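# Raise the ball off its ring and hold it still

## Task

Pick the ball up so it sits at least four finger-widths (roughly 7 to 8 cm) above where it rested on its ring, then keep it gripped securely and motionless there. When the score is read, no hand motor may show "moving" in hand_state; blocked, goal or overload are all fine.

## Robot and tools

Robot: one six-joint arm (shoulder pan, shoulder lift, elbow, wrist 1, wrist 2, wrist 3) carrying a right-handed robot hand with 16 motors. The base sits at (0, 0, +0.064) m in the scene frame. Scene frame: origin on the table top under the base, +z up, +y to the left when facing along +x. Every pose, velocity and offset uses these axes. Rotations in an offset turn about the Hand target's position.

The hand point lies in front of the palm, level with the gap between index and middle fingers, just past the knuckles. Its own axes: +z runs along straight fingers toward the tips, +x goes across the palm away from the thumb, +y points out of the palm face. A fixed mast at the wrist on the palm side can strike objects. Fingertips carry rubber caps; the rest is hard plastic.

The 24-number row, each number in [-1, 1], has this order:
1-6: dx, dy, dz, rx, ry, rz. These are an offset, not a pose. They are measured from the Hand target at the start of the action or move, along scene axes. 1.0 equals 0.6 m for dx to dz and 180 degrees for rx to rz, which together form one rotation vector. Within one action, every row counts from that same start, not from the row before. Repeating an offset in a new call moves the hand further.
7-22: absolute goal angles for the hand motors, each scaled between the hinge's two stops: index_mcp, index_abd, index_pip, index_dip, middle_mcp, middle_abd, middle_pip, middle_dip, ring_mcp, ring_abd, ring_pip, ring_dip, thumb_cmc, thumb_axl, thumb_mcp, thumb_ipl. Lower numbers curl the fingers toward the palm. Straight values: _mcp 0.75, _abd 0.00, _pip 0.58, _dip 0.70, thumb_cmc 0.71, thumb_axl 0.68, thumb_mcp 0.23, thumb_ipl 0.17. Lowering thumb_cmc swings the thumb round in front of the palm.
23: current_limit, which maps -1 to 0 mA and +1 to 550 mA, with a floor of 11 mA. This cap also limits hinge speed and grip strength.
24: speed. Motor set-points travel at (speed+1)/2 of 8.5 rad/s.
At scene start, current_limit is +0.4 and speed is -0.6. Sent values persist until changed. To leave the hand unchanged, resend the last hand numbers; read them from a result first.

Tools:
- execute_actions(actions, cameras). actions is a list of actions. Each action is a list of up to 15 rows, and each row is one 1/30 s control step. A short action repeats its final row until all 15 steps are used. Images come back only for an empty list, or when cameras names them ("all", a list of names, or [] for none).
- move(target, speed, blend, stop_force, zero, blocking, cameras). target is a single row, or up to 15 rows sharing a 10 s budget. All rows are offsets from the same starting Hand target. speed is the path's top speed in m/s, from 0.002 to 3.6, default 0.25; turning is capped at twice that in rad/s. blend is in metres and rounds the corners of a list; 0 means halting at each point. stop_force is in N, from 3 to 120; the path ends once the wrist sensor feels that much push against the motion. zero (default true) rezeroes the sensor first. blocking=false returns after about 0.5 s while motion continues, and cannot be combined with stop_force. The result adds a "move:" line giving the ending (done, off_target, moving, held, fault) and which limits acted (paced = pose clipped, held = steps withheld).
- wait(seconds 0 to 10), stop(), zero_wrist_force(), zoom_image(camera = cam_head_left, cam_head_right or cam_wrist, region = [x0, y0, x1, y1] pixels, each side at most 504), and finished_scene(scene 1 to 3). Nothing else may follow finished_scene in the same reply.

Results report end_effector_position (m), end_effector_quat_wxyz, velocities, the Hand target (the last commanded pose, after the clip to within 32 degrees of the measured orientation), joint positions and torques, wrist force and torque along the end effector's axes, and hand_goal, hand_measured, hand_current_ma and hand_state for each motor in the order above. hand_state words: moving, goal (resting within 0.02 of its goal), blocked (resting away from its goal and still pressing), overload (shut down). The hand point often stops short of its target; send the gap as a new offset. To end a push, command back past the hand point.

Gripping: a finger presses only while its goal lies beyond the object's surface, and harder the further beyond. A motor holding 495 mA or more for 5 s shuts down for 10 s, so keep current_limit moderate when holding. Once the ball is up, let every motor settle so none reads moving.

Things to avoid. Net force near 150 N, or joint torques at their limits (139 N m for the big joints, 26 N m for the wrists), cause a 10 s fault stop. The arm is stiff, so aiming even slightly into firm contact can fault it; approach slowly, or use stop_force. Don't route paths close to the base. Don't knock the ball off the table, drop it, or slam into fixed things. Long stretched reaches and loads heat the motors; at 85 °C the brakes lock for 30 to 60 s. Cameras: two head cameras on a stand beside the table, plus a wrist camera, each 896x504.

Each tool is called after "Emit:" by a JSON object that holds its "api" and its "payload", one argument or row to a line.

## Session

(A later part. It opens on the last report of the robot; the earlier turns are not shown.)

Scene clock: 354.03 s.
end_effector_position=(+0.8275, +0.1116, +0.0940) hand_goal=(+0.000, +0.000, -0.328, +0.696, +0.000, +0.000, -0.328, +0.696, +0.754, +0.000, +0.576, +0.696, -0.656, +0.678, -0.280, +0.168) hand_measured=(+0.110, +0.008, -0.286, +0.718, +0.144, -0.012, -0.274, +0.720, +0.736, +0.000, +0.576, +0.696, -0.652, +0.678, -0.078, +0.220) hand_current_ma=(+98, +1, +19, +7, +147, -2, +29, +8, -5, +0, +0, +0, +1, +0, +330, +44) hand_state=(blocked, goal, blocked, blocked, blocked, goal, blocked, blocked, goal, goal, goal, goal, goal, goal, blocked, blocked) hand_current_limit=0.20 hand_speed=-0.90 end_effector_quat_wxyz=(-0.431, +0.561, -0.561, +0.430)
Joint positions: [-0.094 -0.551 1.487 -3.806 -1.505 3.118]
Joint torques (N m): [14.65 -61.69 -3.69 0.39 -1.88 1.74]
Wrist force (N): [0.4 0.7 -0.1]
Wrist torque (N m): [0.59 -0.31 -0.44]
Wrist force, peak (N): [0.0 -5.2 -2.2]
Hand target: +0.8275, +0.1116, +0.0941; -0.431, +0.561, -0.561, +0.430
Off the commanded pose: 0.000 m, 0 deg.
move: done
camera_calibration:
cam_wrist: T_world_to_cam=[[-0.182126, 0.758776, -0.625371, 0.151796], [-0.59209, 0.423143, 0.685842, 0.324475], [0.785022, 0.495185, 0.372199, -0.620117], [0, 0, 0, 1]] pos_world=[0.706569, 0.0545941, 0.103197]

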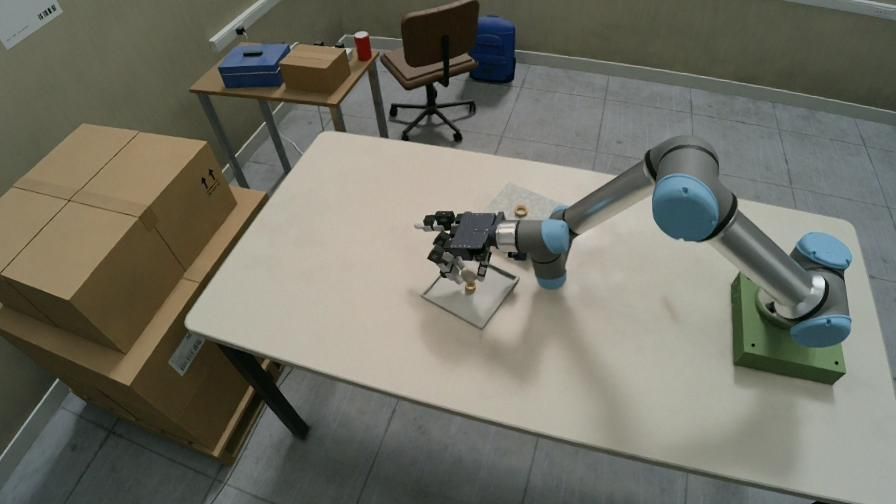

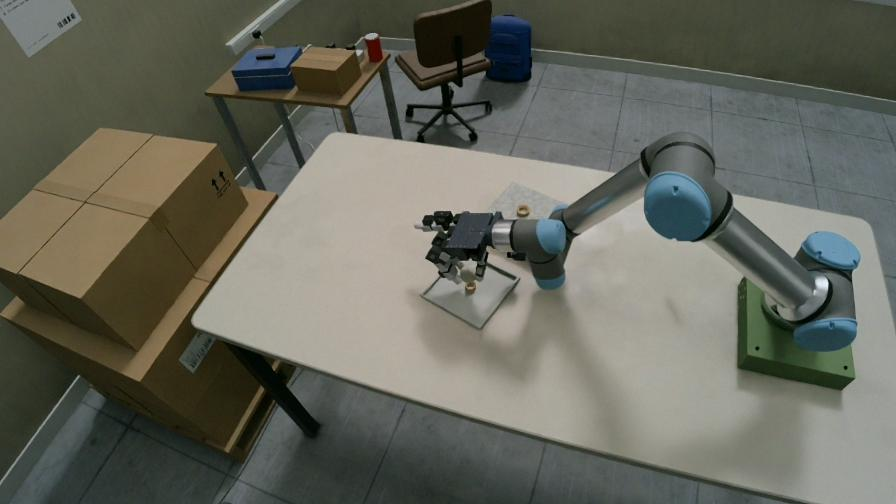

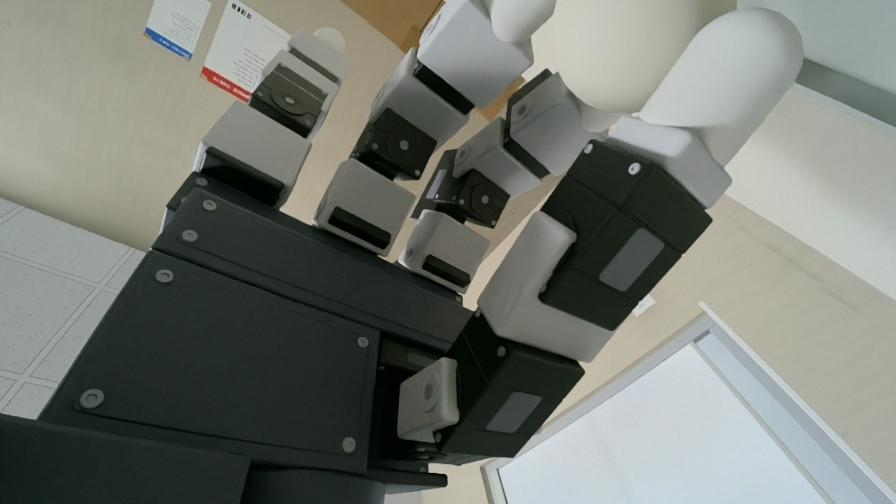

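Emit:
{"api": "move", "payload": {
  "target": [0, 0, 0.17, 0, 0, 0, 0.0, 0, -0.328, 0.696, 0.0, 0, -0.328, 0.696, 0.754, 0, 0.576, 0.696, -0.657, 0.678, -0.281, 0.168, 0.2, -0.9],
  "speed": 0.15,
  "cameras": ["all"]
}}

Emit:
{"api": "zoom_image", "payload": {
  "camera": "cam_head_left",
  "region": [400, 140, 600, 300]
}}

Emit:
{"api": "move", "payload": {
  "target": [0, 0, 0, 0, 0, 0, -0.1, 0, -0.36, 0.66, -0.1, 0, -0.36, 0.66, 0.754, 0, 0.576, 0.696, -0.657, 0.678, -0.35, 0.12, 0.5, -0.9],
  "cameras": ["all"]
}}

Emit:
{"api": "zoom_image", "payload": {
  "camera": "cam_head_left",
  "region": [400, 140, 600, 300]
}}

Emit:
{"api": "zoom_image", "payload": {
  "camera": "cam_wrist",
  "region": [500, 0, 896, 300]
}}

Scene clock: 369.83 s.
end_effector_position=(+0.8274, +0.1117, +0.1960) hand_goal=(+0.000, +0.000, -0.328, +0.696, +0.000, +0.000, -0.328, +0.696, +0.754, +0.000, +0.576, +0.696, -0.656, +0.678, -0.280, +0.168) hand_measured=(+0.110, +0.008, -0.286, +0.718, +0.144, -0.012, -0.274, +0.720, +0.736, +0.000, +0.576, +0.696, -0.652, +0.678, -0.078, +0.220) hand_current_ma=(+98, +1, +19, +7, +147, -2, +29, +8, -5, +0, +0, +0, +1, +0, +330, +44) hand_state=(blocked, goal, blocked, blocked, blocked, goal, blocked, blocked, goal, goal, goal, goal, goal, goal, blocked, blocked) hand_current_limit=0.20 hand_speed=-0.90 end_effector_quat_wxyz=(-0.431, +0.561, -0.561, +0.430)
Joint positions: [-0.093 -0.731 1.509 -3.647 -1.506 3.119]
Joint torques (N m): [8.73 -59.23 -6.67 0.11 -1.32 -0.61]
Wrist force (N): [0.5 0.9 0.1]
Wrist torque (N m): [0.60 -0.31 -0.43]
Wrist force, peak (N): [0.4 2.1 0.5]
Hand target: +0.8275, +0.1116, +0.1961; -0.431, +0.561, -0.561, +0.430
Off the commanded pose: 0.000 m, 0 deg.
move: done
camera_calibration:
cam_wrist: T_world_to_cam=[[-0.182163, 0.758802, -0.625329, 0.215524], [-0.592079, 0.423096, 0.685881, 0.254463], [0.785022, 0.495186, 0.372198, -0.65813], [0, 0, 0, 1]] pos_world=[0.706569, 0.0546941, 0.205197]

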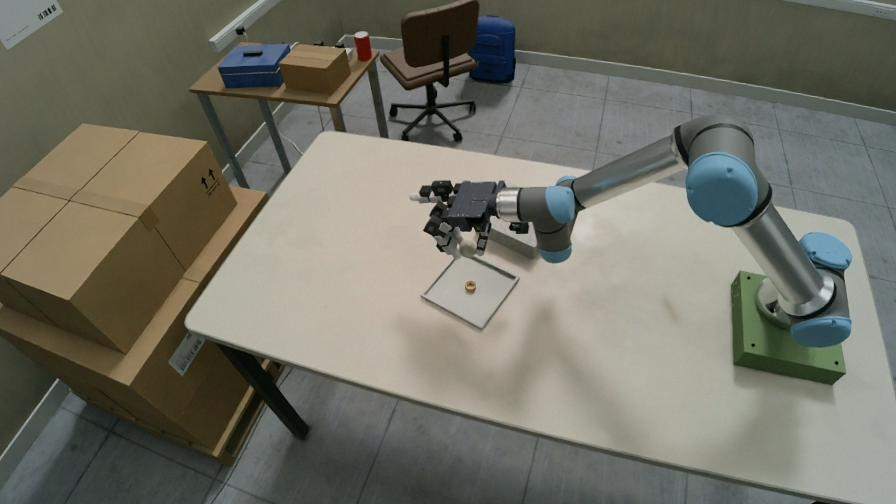

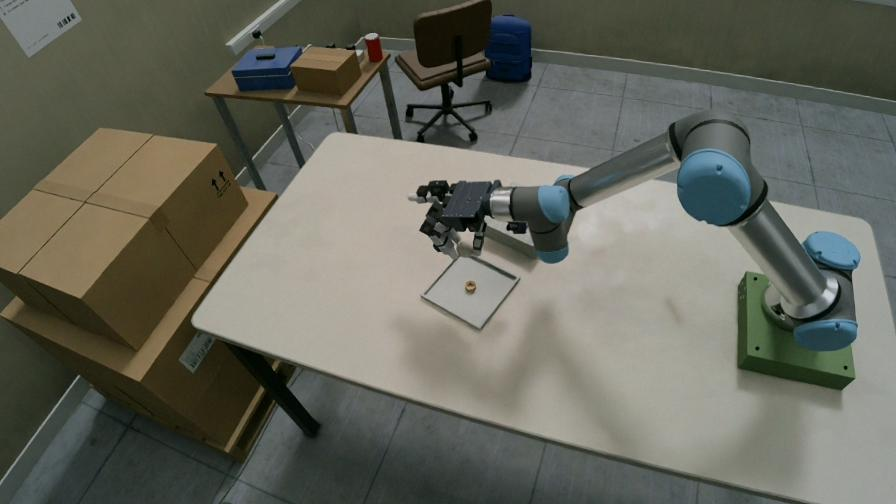

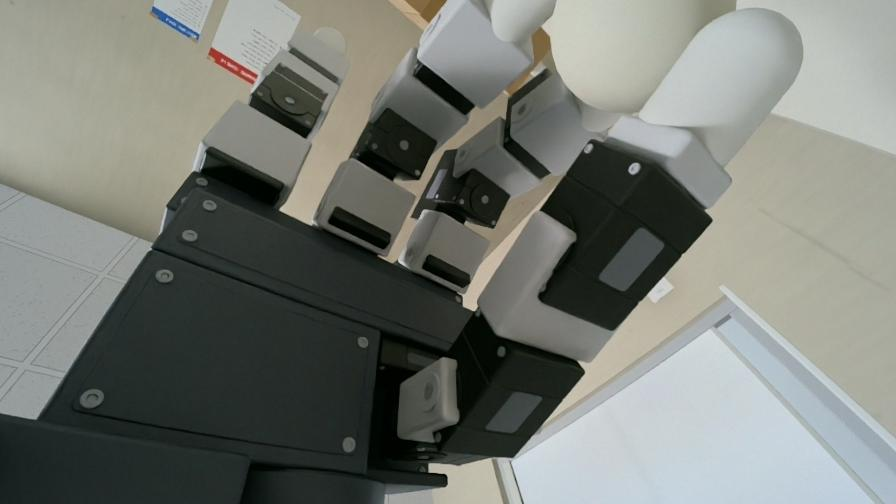

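Scaled by 2.520.

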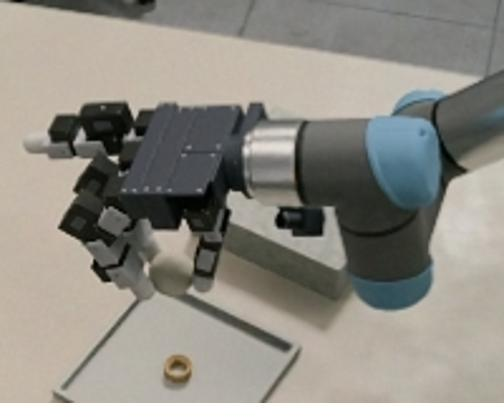

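Scene clock: 370.37 s.
end_effector_position=(+0.8274, +0.1117, +0.1961) hand_goal=(-0.100, +0.000, -0.360, +0.660, -0.100, +0.000, -0.360, +0.660, +0.754, +0.000, +0.576, +0.696, -0.656, +0.678, -0.350, +0.120) hand_measured=(+0.102, +0.020, -0.286, +0.718, +0.124, -0.038, -0.274, +0.720, +0.736, +0.000, +0.576, +0.696, -0.632, +0.680, -0.080, +0.220) hand_current_ma=(+251, +3, +47, +33, +295, -9, +60, +34, -5, +0, +0, +0, +8, +0, +413, +121) hand_state=(blocked, goal, blocked, blocked, blocked, blocked, blocked, blocked, goal, goal, goal, goal, blocked, goal, blocked, blocked) hand_current_limit=0.50 hand_speed=-0.90 end_effector_quat_wxyz=(-0.431, +0.561, -0.561, +0.430)
Joint positions: [-0.093 -0.731 1.509 -3.647 -1.506 3.119]
Joint torques (N m): [-0.44 -59.93 -9.41 0.2 0.23 -1.07]
Wrist force (N): [0.6 1.1 -0.3]
Wrist torque (N m): [0.66 -0.32 -0.42]
Wrist force, peak (N): [0.7 1.3 0.3]
Hand target: +0.8275, +0.1116, +0.1961; -0.431, +0.561, -0.561, +0.430
Off the commanded pose: 0.000 m, 0 deg.
move: done
camera_calibration:
cam_wrist: T_world_to_cam=[[-0.182185, 0.758738, -0.6254, 0.215558], [-0.592123, 0.423123, 0.685826, 0.254504], [0.784983, 0.495261, 0.37218, -0.658103], [0, 0, 0, 1]] pos_world=[0.706569, 0.0546943, 0.205197]

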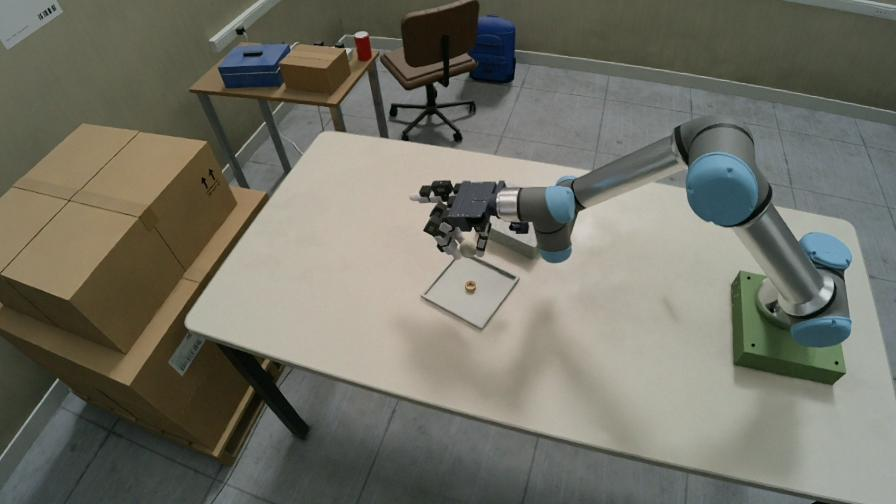

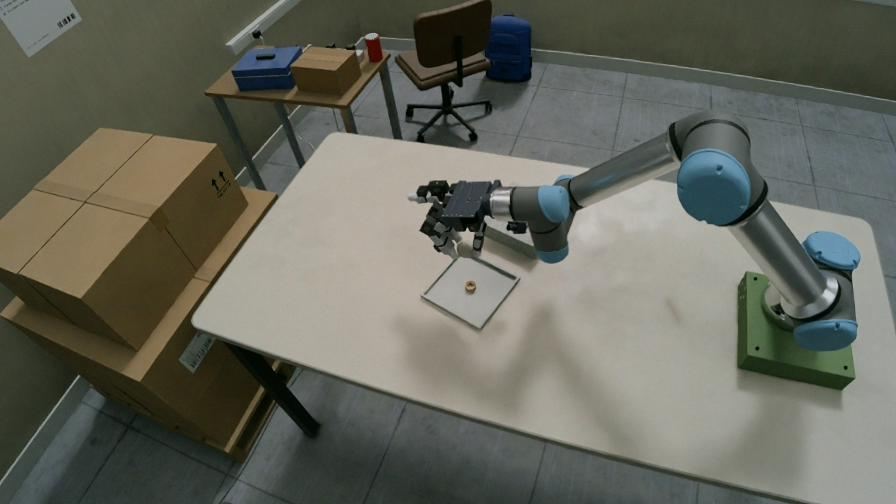

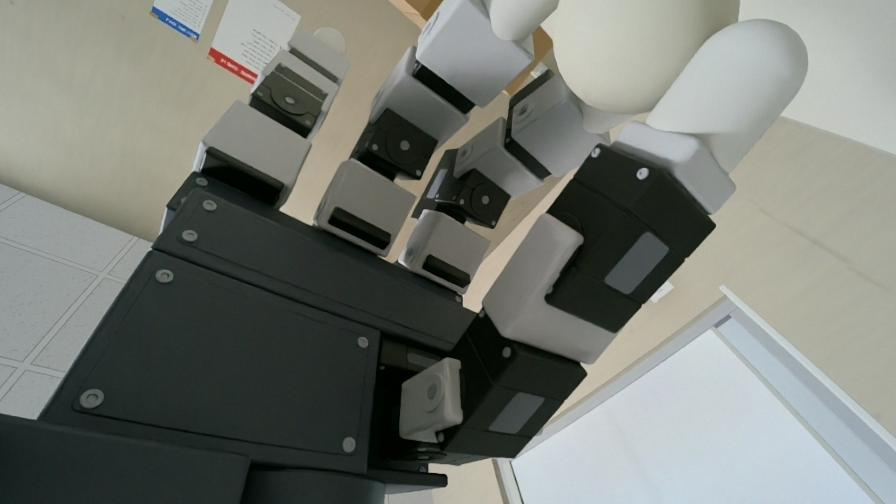

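Scaled by 2.520.

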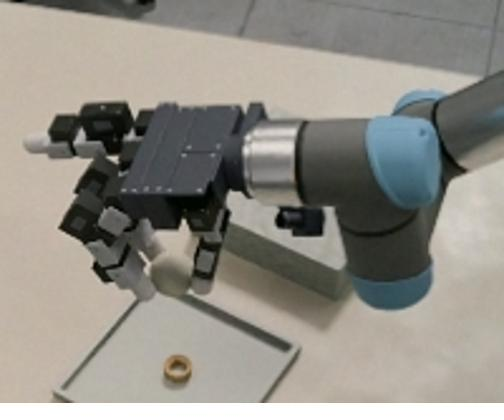

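Scaled by 1.273.

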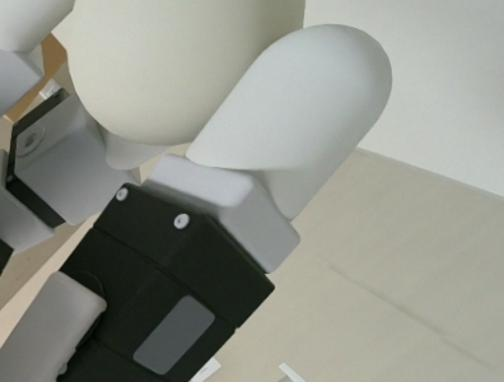

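Emit:
{"api": "finished_scene", "payload": {
  "scene": 1
}}

The scene is finished: the task was done.


## Next scene

The same job, from a new start.

Emit:
{"api": "execute_actions", "payload": {
  "actions": []
}}

Emit:
{"api": "zoom_image", "payload": {
  "camera": "cam_head_left",
  "region": [360, 150, 660, 340]
}}

Emit:
{"api": "zoom_image", "payload": {
  "camera": "cam_head_left",
  "region": [500, 10, 700, 180]
}}

Scene clock: 0.00 s.
end_effector_position=(+0.9129, +0.3341, +0.2366) hand_goal=(+0.754, +0.000, +0.576, +0.696, +0.754, +0.000, +0.576, +0.696, +0.754, +0.000, +0.576, +0.696, +0.714, +0.678, +0.226, +0.168) hand_measured=(+0.754, +0.000, +0.576, +0.696, +0.754, +0.000, +0.576, +0.696, +0.754, +0.000, +0.576, +0.696, +0.714, +0.678, +0.226, +0.168) hand_current_ma=(+0, +0, +0, +0, +0, +0, +0, +0, +0, +0, +0, +0, +0, +0, +0, +0) hand_state=(goal, goal, goal, goal, goal, goal, goal, goal, goal, goal, goal, goal, goal, goal, goal, goal) hand_current_limit=0.40 hand_speed=-0.60 end_effector_quat_wxyz=(-0.146, +0.619, +0.234, +0.735)
Joint positions: [0.196 -0.257 0.867 -3.872 -1.236 1.445]
Joint velocities: within noise
Joint torques (N m): no reading
Motor temperatures (°C): [28 29 28 38 34 36]
Wrist force (N): no reading
Wrist torque (N m): no reading
Wrist force, peak (N): no reading
Hand target: +0.9129, +0.3341, +0.2366; -0.146, +0.619, +0.234, +0.735
camera_calibration:
cam_wrist: T_world_to_cam=[[0.461874, -0.617251, -0.636926, -0.0377068], [-0.806867, 0.00577358, -0.590704, 0.820719], [0.36829, 0.786745, -0.495373, -0.362172], [0, 0, 0, 1]] pos_world=[0.813011, 0.256924, 0.281375]

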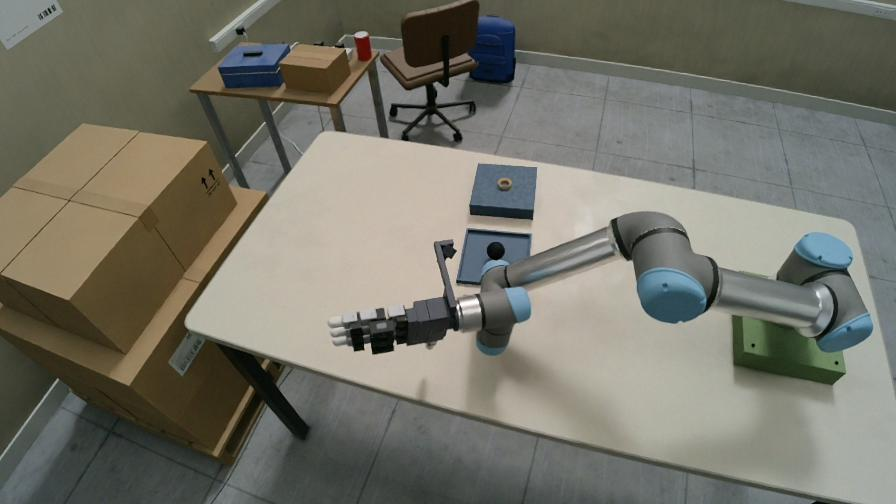

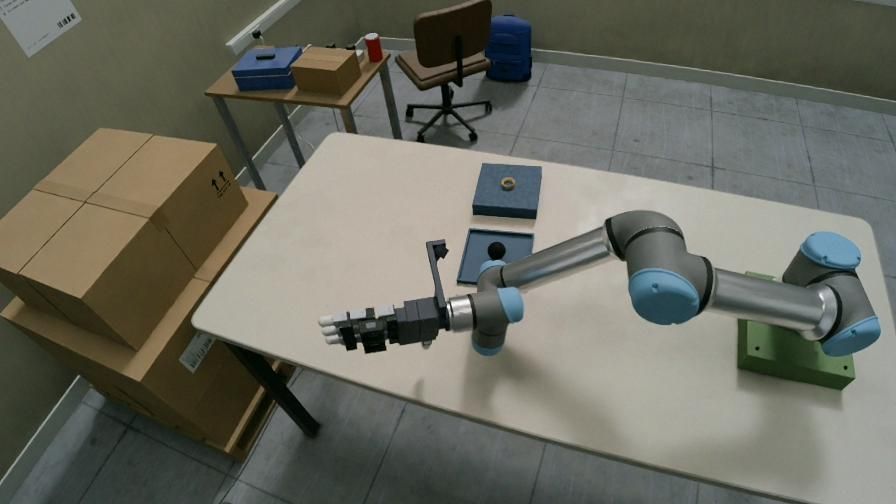

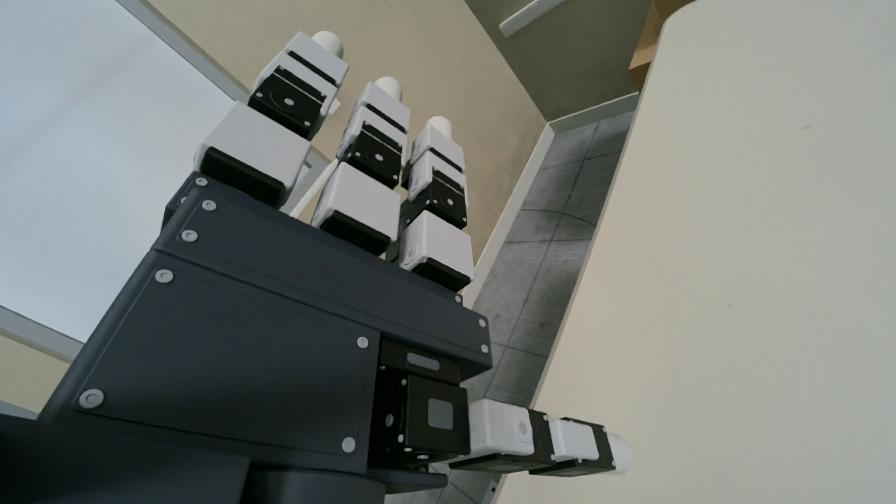

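Scaled by 1.680.

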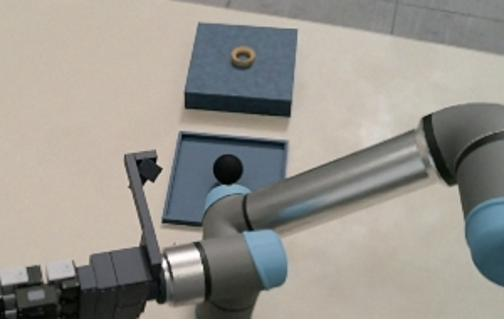

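Scaled by 2.520.

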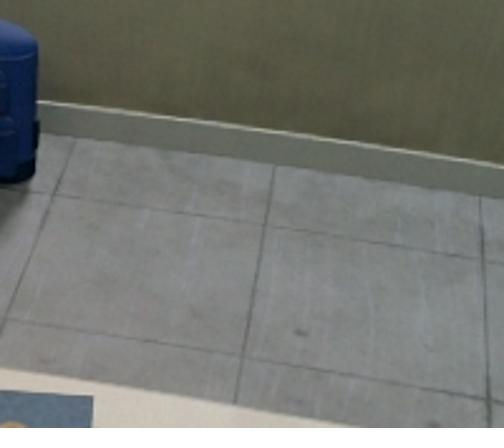

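Emit:
{"api": "move", "payload": {
  "target": [
    [-0.2115, -0.5618, 0.02, 0.5157, 0.2428, -0.1662, 0.411, 0, -0.328, 0.696, 0.411, 0, -0.328, 0.696, 0.754, 0, 0.576, 0.696, -0.657, 0.678, 0.225, 0.168, 0.4, -0.4],
    [-0.2115, -0.5618, -0.2193, 0.5157, 0.2428, -0.1662, 0.411, 0, -0.328, 0.696, 0.411, 0, -0.328, 0.696, 0.754, 0, 0.576, 0.696, -0.657, 0.678, 0.225, 0.168, 0.4, -0.4]
  ],
  "speed": [0.5, 0.25],
  "cameras": ["all"]
}}

Emit:
{"api": "zoom_image", "payload": {
  "camera": "cam_wrist",
  "region": [600, 0, 896, 240]
}}

Emit:
{"api": "zoom_image", "payload": {
  "camera": "cam_head_left",
  "region": [400, 150, 600, 310]
}}

Scene clock: 46.73 s.
end_effector_position=(+0.7860, -0.0031, +0.1051) hand_goal=(+0.412, +0.000, -0.328, +0.696, +0.412, +0.000, -0.328, +0.696, +0.754, +0.000, +0.576, +0.696, -0.656, +0.678, +0.226, +0.168) hand_measured=(+0.402, +0.004, -0.324, +0.696, +0.402, +0.004, -0.324, +0.696, +0.736, +0.004, +0.576, +0.696, -0.648, +0.678, +0.226, +0.168) hand_current_ma=(-2, +0, +0, +0, -2, +0, +1, +0, -6, +0, +0, +0, +1, +0, +0, +0) hand_state=(goal, goal, goal, goal, goal, goal, goal, goal, goal, goal, goal, goal, goal, goal, goal, goal) hand_current_limit=0.40 hand_speed=-0.40 end_effector_quat_wxyz=(-0.430, +0.561, -0.560, +0.431)
Joint positions: [-0.295 -0.639 1.662 -3.884 -1.312 3.061]
Joint torques (N m): [14.5 -35.42 -29.44 -3.87 -2.03 1.84]
Wrist force (N): [1.8 -0.3 -0.8]
Wrist torque (N m): [0.24 -0.30 -0.05]
Wrist force, peak (N): [1.1 -2.9 -1.2]
Hand target: +0.7860, -0.0030, +0.1051; -0.430, +0.561, -0.560, +0.431
Off the commanded pose: 0.000 m, 0 deg.
move: done
camera_calibration:
cam_wrist: T_world_to_cam=[[-0.182121, 0.757402, -0.627036, 0.23833], [-0.592766, 0.424223, 0.68459, 0.341542], [0.784513, 0.496364, 0.371702, -0.534482], [0, 0, 0, 1]] pos_world=[0.665168, -0.0601035, 0.114293]

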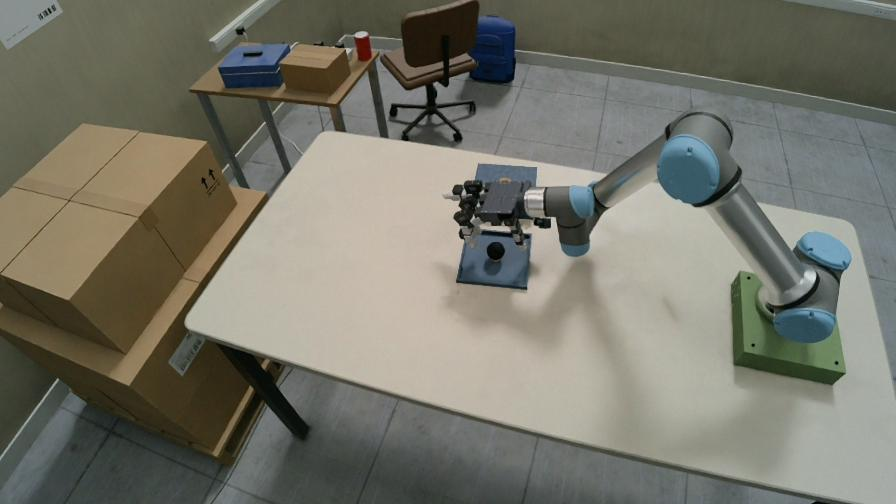

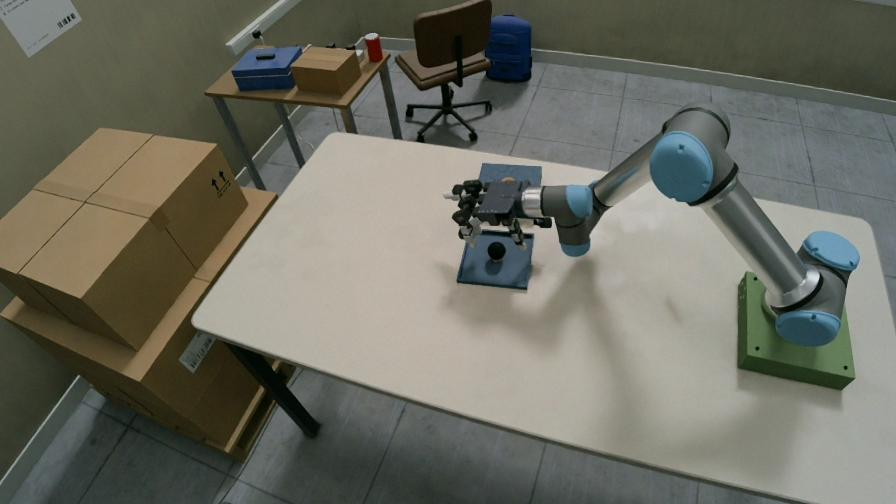

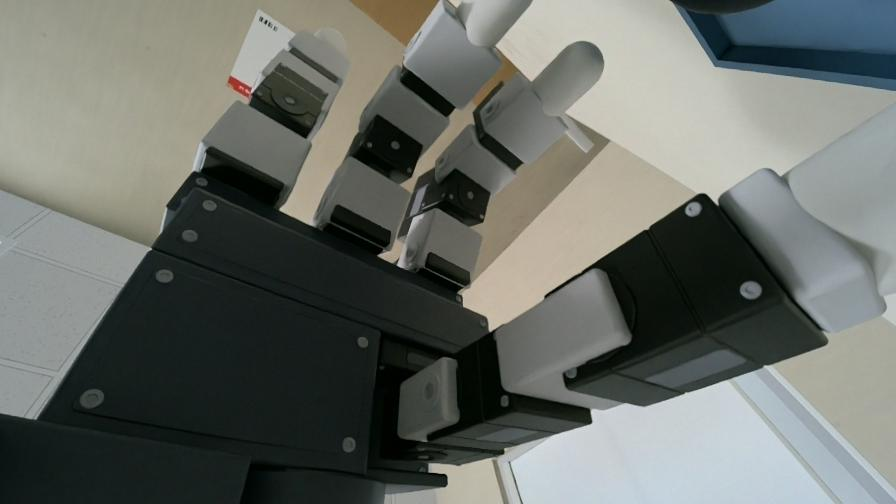

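Scaled by 1.703.

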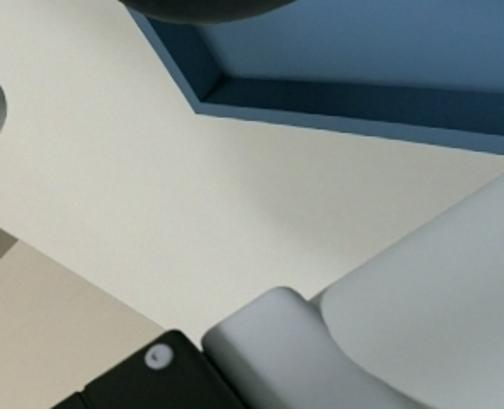

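Scaled by 2.520.

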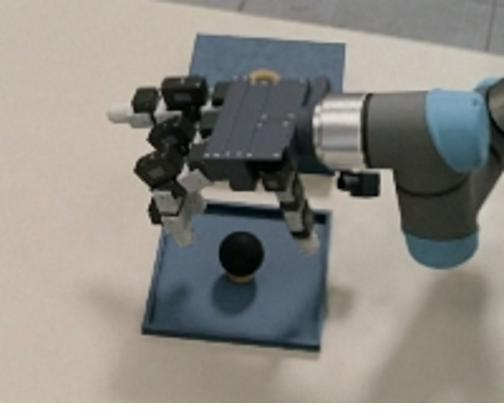

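Emit:
{"api": "move", "payload": {
  "target": [
    [0.0067, 0.0117, 0, 0, 0, 0, 0.411, 0, -0.328, 0.696, 0.411, 0, -0.328, 0.696, 0.754, 0, 0.576, 0.696, -0.657, 0.678, 0.225, 0.168, 0.4, -0.4],
    [0.0067, 0.0117, -0.0685, 0, 0, 0, 0.411, 0, -0.328, 0.696, 0.411, 0, -0.328, 0.696, 0.754, 0, 0.576, 0.696, -0.657, 0.678, 0.225, 0.168, 0.4, -0.4]
  ],
  "speed": 0.15,
  "blend": [0.003, 0]
}}

Emit:
{"api": "move", "payload": {
  "target": [0, 0, 0, 0, 0, 0, -0.03, 0, -0.328, 0.696, -0.03, 0, -0.328, 0.696, 0.754, 0, 0.576, 0.696, -0.657, 0.678, -0.281, 0.168, 0.3, -0.9]
}}

Emit:
{"api": "move", "payload": {
  "target": [0, 0, 0.22, 0, 0, 0, -0.03, 0, -0.328, 0.696, -0.03, 0, -0.328, 0.696, 0.754, 0, 0.576, 0.696, -0.657, 0.678, -0.281, 0.168, 0.3, -0.9],
  "speed": 0.15,
  "cameras": ["all"]
}}

Emit:
{"api": "zoom_image", "payload": {
  "camera": "cam_head_left",
  "region": [400, 110, 600, 310]
}}

Scene clock: 79.13 s.
end_effector_position=(+0.7900, +0.0040, +0.0640) hand_goal=(+0.412, +0.000, -0.328, +0.696, +0.412, +0.000, -0.328, +0.696, +0.754, +0.000, +0.576, +0.696, -0.656, +0.678, +0.226, +0.168) hand_measured=(+0.402, +0.004, -0.324, +0.696, +0.402, +0.004, -0.324, +0.696, +0.736, +0.004, +0.576, +0.696, -0.650, +0.678, +0.226, +0.168) hand_current_ma=(-2, +0, +0, +0, -2, +0, +1, +0, -6, +0, +0, +0, +1, +0, +0, +0) hand_state=(goal, goal, goal, goal, goal, goal, goal, goal, goal, goal, goal, goal, goal, goal, goal, goal) hand_current_limit=0.40 hand_speed=-0.40 end_effector_quat_wxyz=(-0.430, +0.561, -0.560, +0.431)
Joint positions: [-0.282 -0.551 1.625 -3.936 -1.325 3.065]
Joint torques (N m): [13.46 -38.4 -26.36 -4 -2.17 1.96]
Wrist force (N): [1.0 -0.7 -0.8]
Wrist torque (N m): [0.18 -0.21 -0.16]
Wrist force, peak (N): [1.8 -0.3 -1.4]
Hand target: +0.7900, +0.0040, +0.0640; -0.430, +0.561, -0.560, +0.431
Off the commanded pose: 0.000 m, 0 deg.
move: done

Scene clock: 81.07 s.
end_effector_position=(+0.7900, +0.0040, +0.0640) hand_goal=(-0.030, +0.000, -0.328, +0.696, -0.030, +0.000, -0.328, +0.696, +0.754, +0.000, +0.576, +0.696, -0.656, +0.678, -0.280, +0.168) hand_measured=(+0.056, +0.006, -0.312, +0.700, +0.186, -0.002, -0.298, +0.700, +0.736, +0.004, +0.576, +0.696, -0.650, +0.678, -0.052, +0.220) hand_current_ma=(+65, +0, +4, +1, +278, +0, +12, +1, -6, +0, +0, +0, +1, +0, +357, +43) hand_state=(blocked, goal, goal, goal, blocked, goal, blocked, goal, goal, goal, goal, goal, goal, goal, blocked, blocked) hand_current_limit=0.30 hand_speed=-0.90 end_effector_quat_wxyz=(-0.430, +0.561, -0.560, +0.431)
Joint positions: [-0.282 -0.551 1.625 -3.936 -1.325 3.065]
Joint torques (N m): [13.51 -34.76 -21.9 -1.97 -1.21 1.82]
Wrist force (N): [0.8 -7.4 -2.7]
Wrist torque (N m): [-0.11 -0.21 -0.22]
Wrist force, peak (N): [1.0 -7.4 -2.7]
Hand target: +0.7900, +0.0040, +0.0640; -0.430, +0.561, -0.560, +0.431
Off the commanded pose: 0.000 m, 0 deg.
move: done

Scene clock: 82.47 s.
end_effector_position=(+0.7899, +0.0041, +0.1958) hand_goal=(-0.030, +0.000, -0.328, +0.696, -0.030, +0.000, -0.328, +0.696, +0.754, +0.000, +0.576, +0.696, -0.656, +0.678, -0.280, +0.168) hand_measured=(+0.056, +0.008, -0.296, +0.710, +0.156, -0.022, -0.256, +0.728, +0.736, +0.004, +0.576, +0.696, -0.636, +0.678, -0.066, +0.222) hand_current_ma=(+65, +1, +13, +4, +221, -4, +46, +14, -6, +0, +0, +0, +6, +0, +357, +47) hand_state=(blocked, goal, blocked, goal, blocked, blocked, blocked, blocked, goal, goal, goal, goal, blocked, goal, blocked, blocked) hand_current_limit=0.30 hand_speed=-0.90 end_effector_quat_wxyz=(-0.430, +0.561, -0.560, +0.431)
Joint positions: [-0.28 -0.806 1.665 -3.722 -1.326 3.065]
Joint torques (N m): [6.02 -58.09 -28.95 -0.29 -1.11 -1]
Wrist force (N): [1.3 0.6 -1.1]
Wrist torque (N m): [0.33 -0.23 -0.11]
Wrist force, peak (N): [0.8 -7.6 -2.5]
Hand target: +0.7900, +0.0040, +0.1960; -0.430, +0.561, -0.560, +0.431
Off the commanded pose: 0.000 m, 0 deg.
move: done
camera_calibration:
cam_wrist: T_world_to_cam=[[-0.182323, 0.757398, -0.626982, 0.290601], [-0.592717, 0.424118, 0.684697, 0.278706], [0.784503, 0.496459, 0.371596, -0.574874], [0, 0, 0, 1]] pos_world=[0.669168, -0.0529032, 0.204993]

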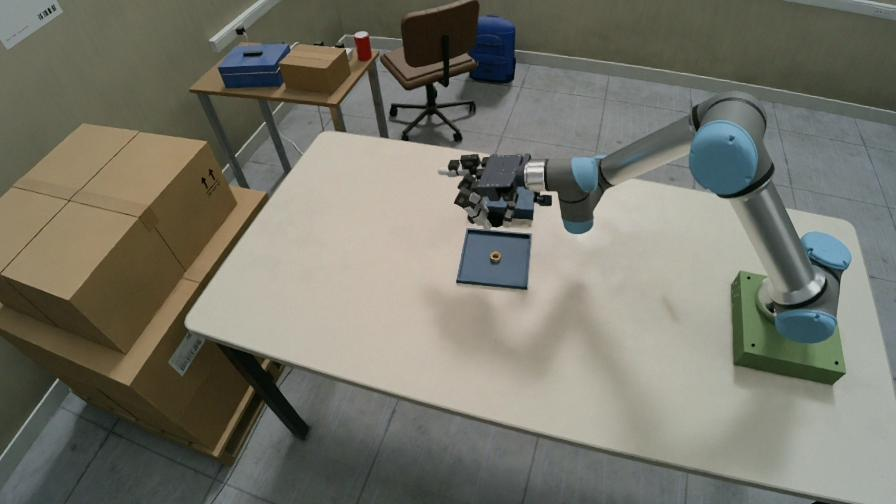

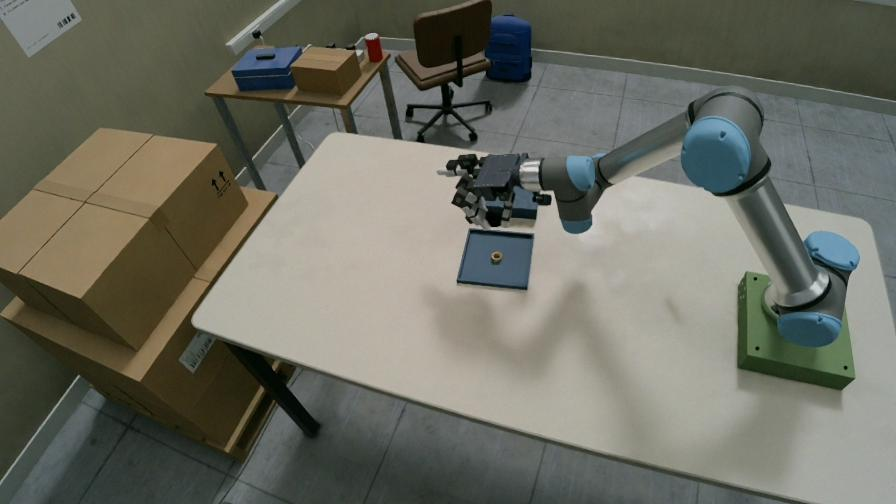

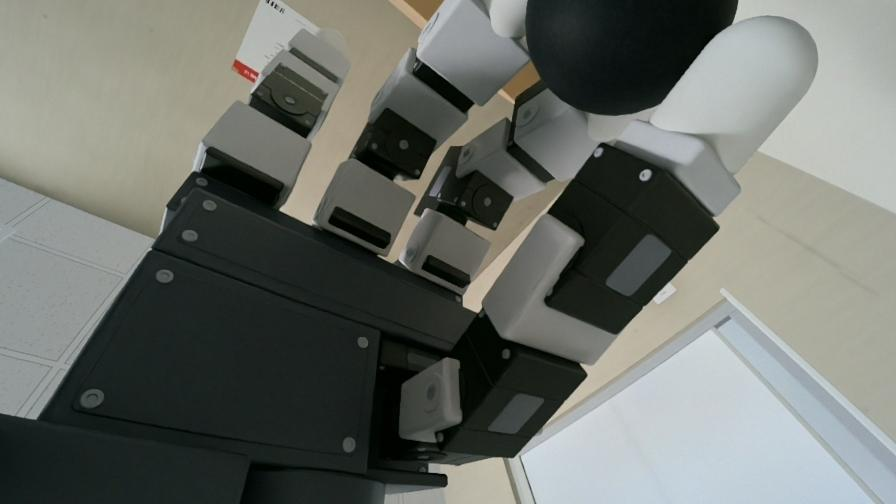

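Scaled by 2.520.

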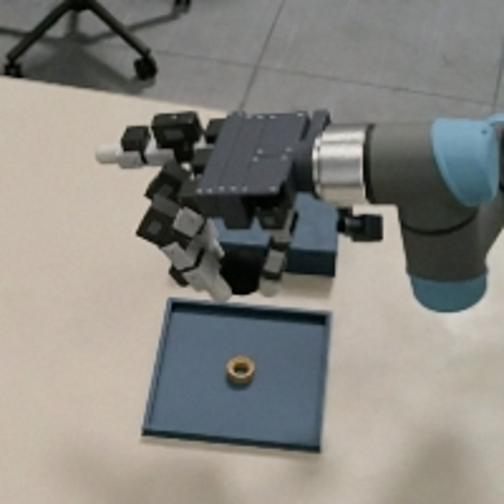

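Emit:
{"api": "move", "payload": {
  "target": [0, 0, 0, 0, 0, 0, -0.12, 0, -0.34, 0.68, -0.06, 0, -0.34, 0.68, 0.754, 0, 0.576, 0.696, -0.657, 0.678, -0.33, 0.14, 0.4, -0.9],
  "cameras": ["cam_wrist"]
}}

Emit:
{"api": "wait", "payload": {
  "seconds": 0.5
}}

Scene clock: 88.93 s.
end_effector_position=(+0.7900, +0.0040, +0.1960) hand_goal=(-0.120, +0.000, -0.340, +0.680, -0.060, +0.000, -0.340, +0.680, +0.754, +0.000, +0.576, +0.696, -0.656, +0.678, -0.330, +0.140) hand_measured=(+0.052, +0.010, -0.296, +0.710, +0.152, -0.026, -0.256, +0.728, +0.736, +0.004, +0.576, +0.696, -0.632, +0.678, -0.068, +0.222) hand_current_ma=(+197, +1, +22, +12, +270, -5, +58, +25, -6, +0, +0, +0, +9, +0, +385, +90) hand_state=(blocked, goal, blocked, blocked, blocked, blocked, blocked, blocked, goal, goal, goal, goal, blocked, goal, blocked, blocked) hand_current_limit=0.40 hand_speed=-0.90 end_effector_quat_wxyz=(-0.430, +0.561, -0.560, +0.431)
Joint positions: [-0.28 -0.806 1.665 -3.722 -1.326 3.065]
Joint torques (N m): [-12.42 -57.44 -31.06 -0.18 2 -1.23]
Wrist force (N): [0.8 0.6 -0.8]
Wrist torque (N m): [0.31 -0.17 -0.16]
Wrist force, peak (N): [1.5 1.0 -1.0]
Hand target: +0.7900, +0.0040, +0.1960; -0.430, +0.561, -0.560, +0.431
Off the commanded pose: 0.000 m, 0 deg.
move: done
camera_calibration:
cam_wrist: T_world_to_cam=[[-0.18218, 0.757364, -0.627065, 0.290721], [-0.592799, 0.424203, 0.684574, 0.278696], [0.784474, 0.496439, 0.371683, -0.574899], [0, 0, 0, 1]] pos_world=[0.669168, -0.0530033, 0.205193]
Images, in order (width x height): cam_wrist 896x504.

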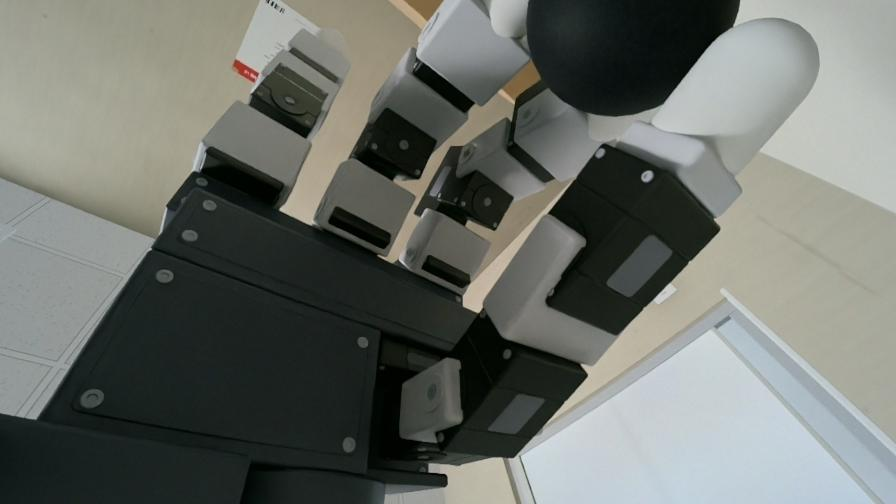

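Scene clock: 89.43 s.
end_effector_position=(+0.7900, +0.0040, +0.1960) hand_goal=(-0.120, +0.000, -0.340, +0.680, -0.060, +0.000, -0.340, +0.680, +0.754, +0.000, +0.576, +0.696, -0.656, +0.678, -0.330, +0.140) hand_measured=(+0.052, +0.010, -0.296, +0.710, +0.152, -0.026, -0.256, +0.728, +0.736, +0.004, +0.576, +0.696, -0.632, +0.678, -0.068, +0.222) hand_current_ma=(+197, +1, +22, +12, +270, -5, +58, +25, -6, +0, +0, +0, +9, +0, +385, +90) hand_state=(blocked, goal, blocked, blocked, blocked, blocked, blocked, blocked, goal, goal, goal, goal, blocked, goal, blocked, blocked) hand_current_limit=0.40 hand_speed=-0.90 end_effector_quat_wxyz=(-0.430, +0.561, -0.560, +0.431)
Joint positions: [-0.28 -0.806 1.665 -3.722 -1.326 3.065]
Joint torques (N m): [-12.26 -58.59 -32.76 -0.07 1.79 -1.05]
Wrist force (N): [1.1 0.6 -0.5]
Wrist torque (N m): [0.29 -0.21 -0.13]
Wrist force, peak (N): [1.2 0.9 -1.2]
Hand target: +0.7900, +0.0040, +0.1960; -0.430, +0.561, -0.560, +0.431
Off the commanded pose: 0.000 m, 0 deg.
wait: 0.50 s; at rest by 0.17 s

Emit:
{"api": "finished_scene", "payload": {
  "scene": 2
}}

The scene is finished: the task was done.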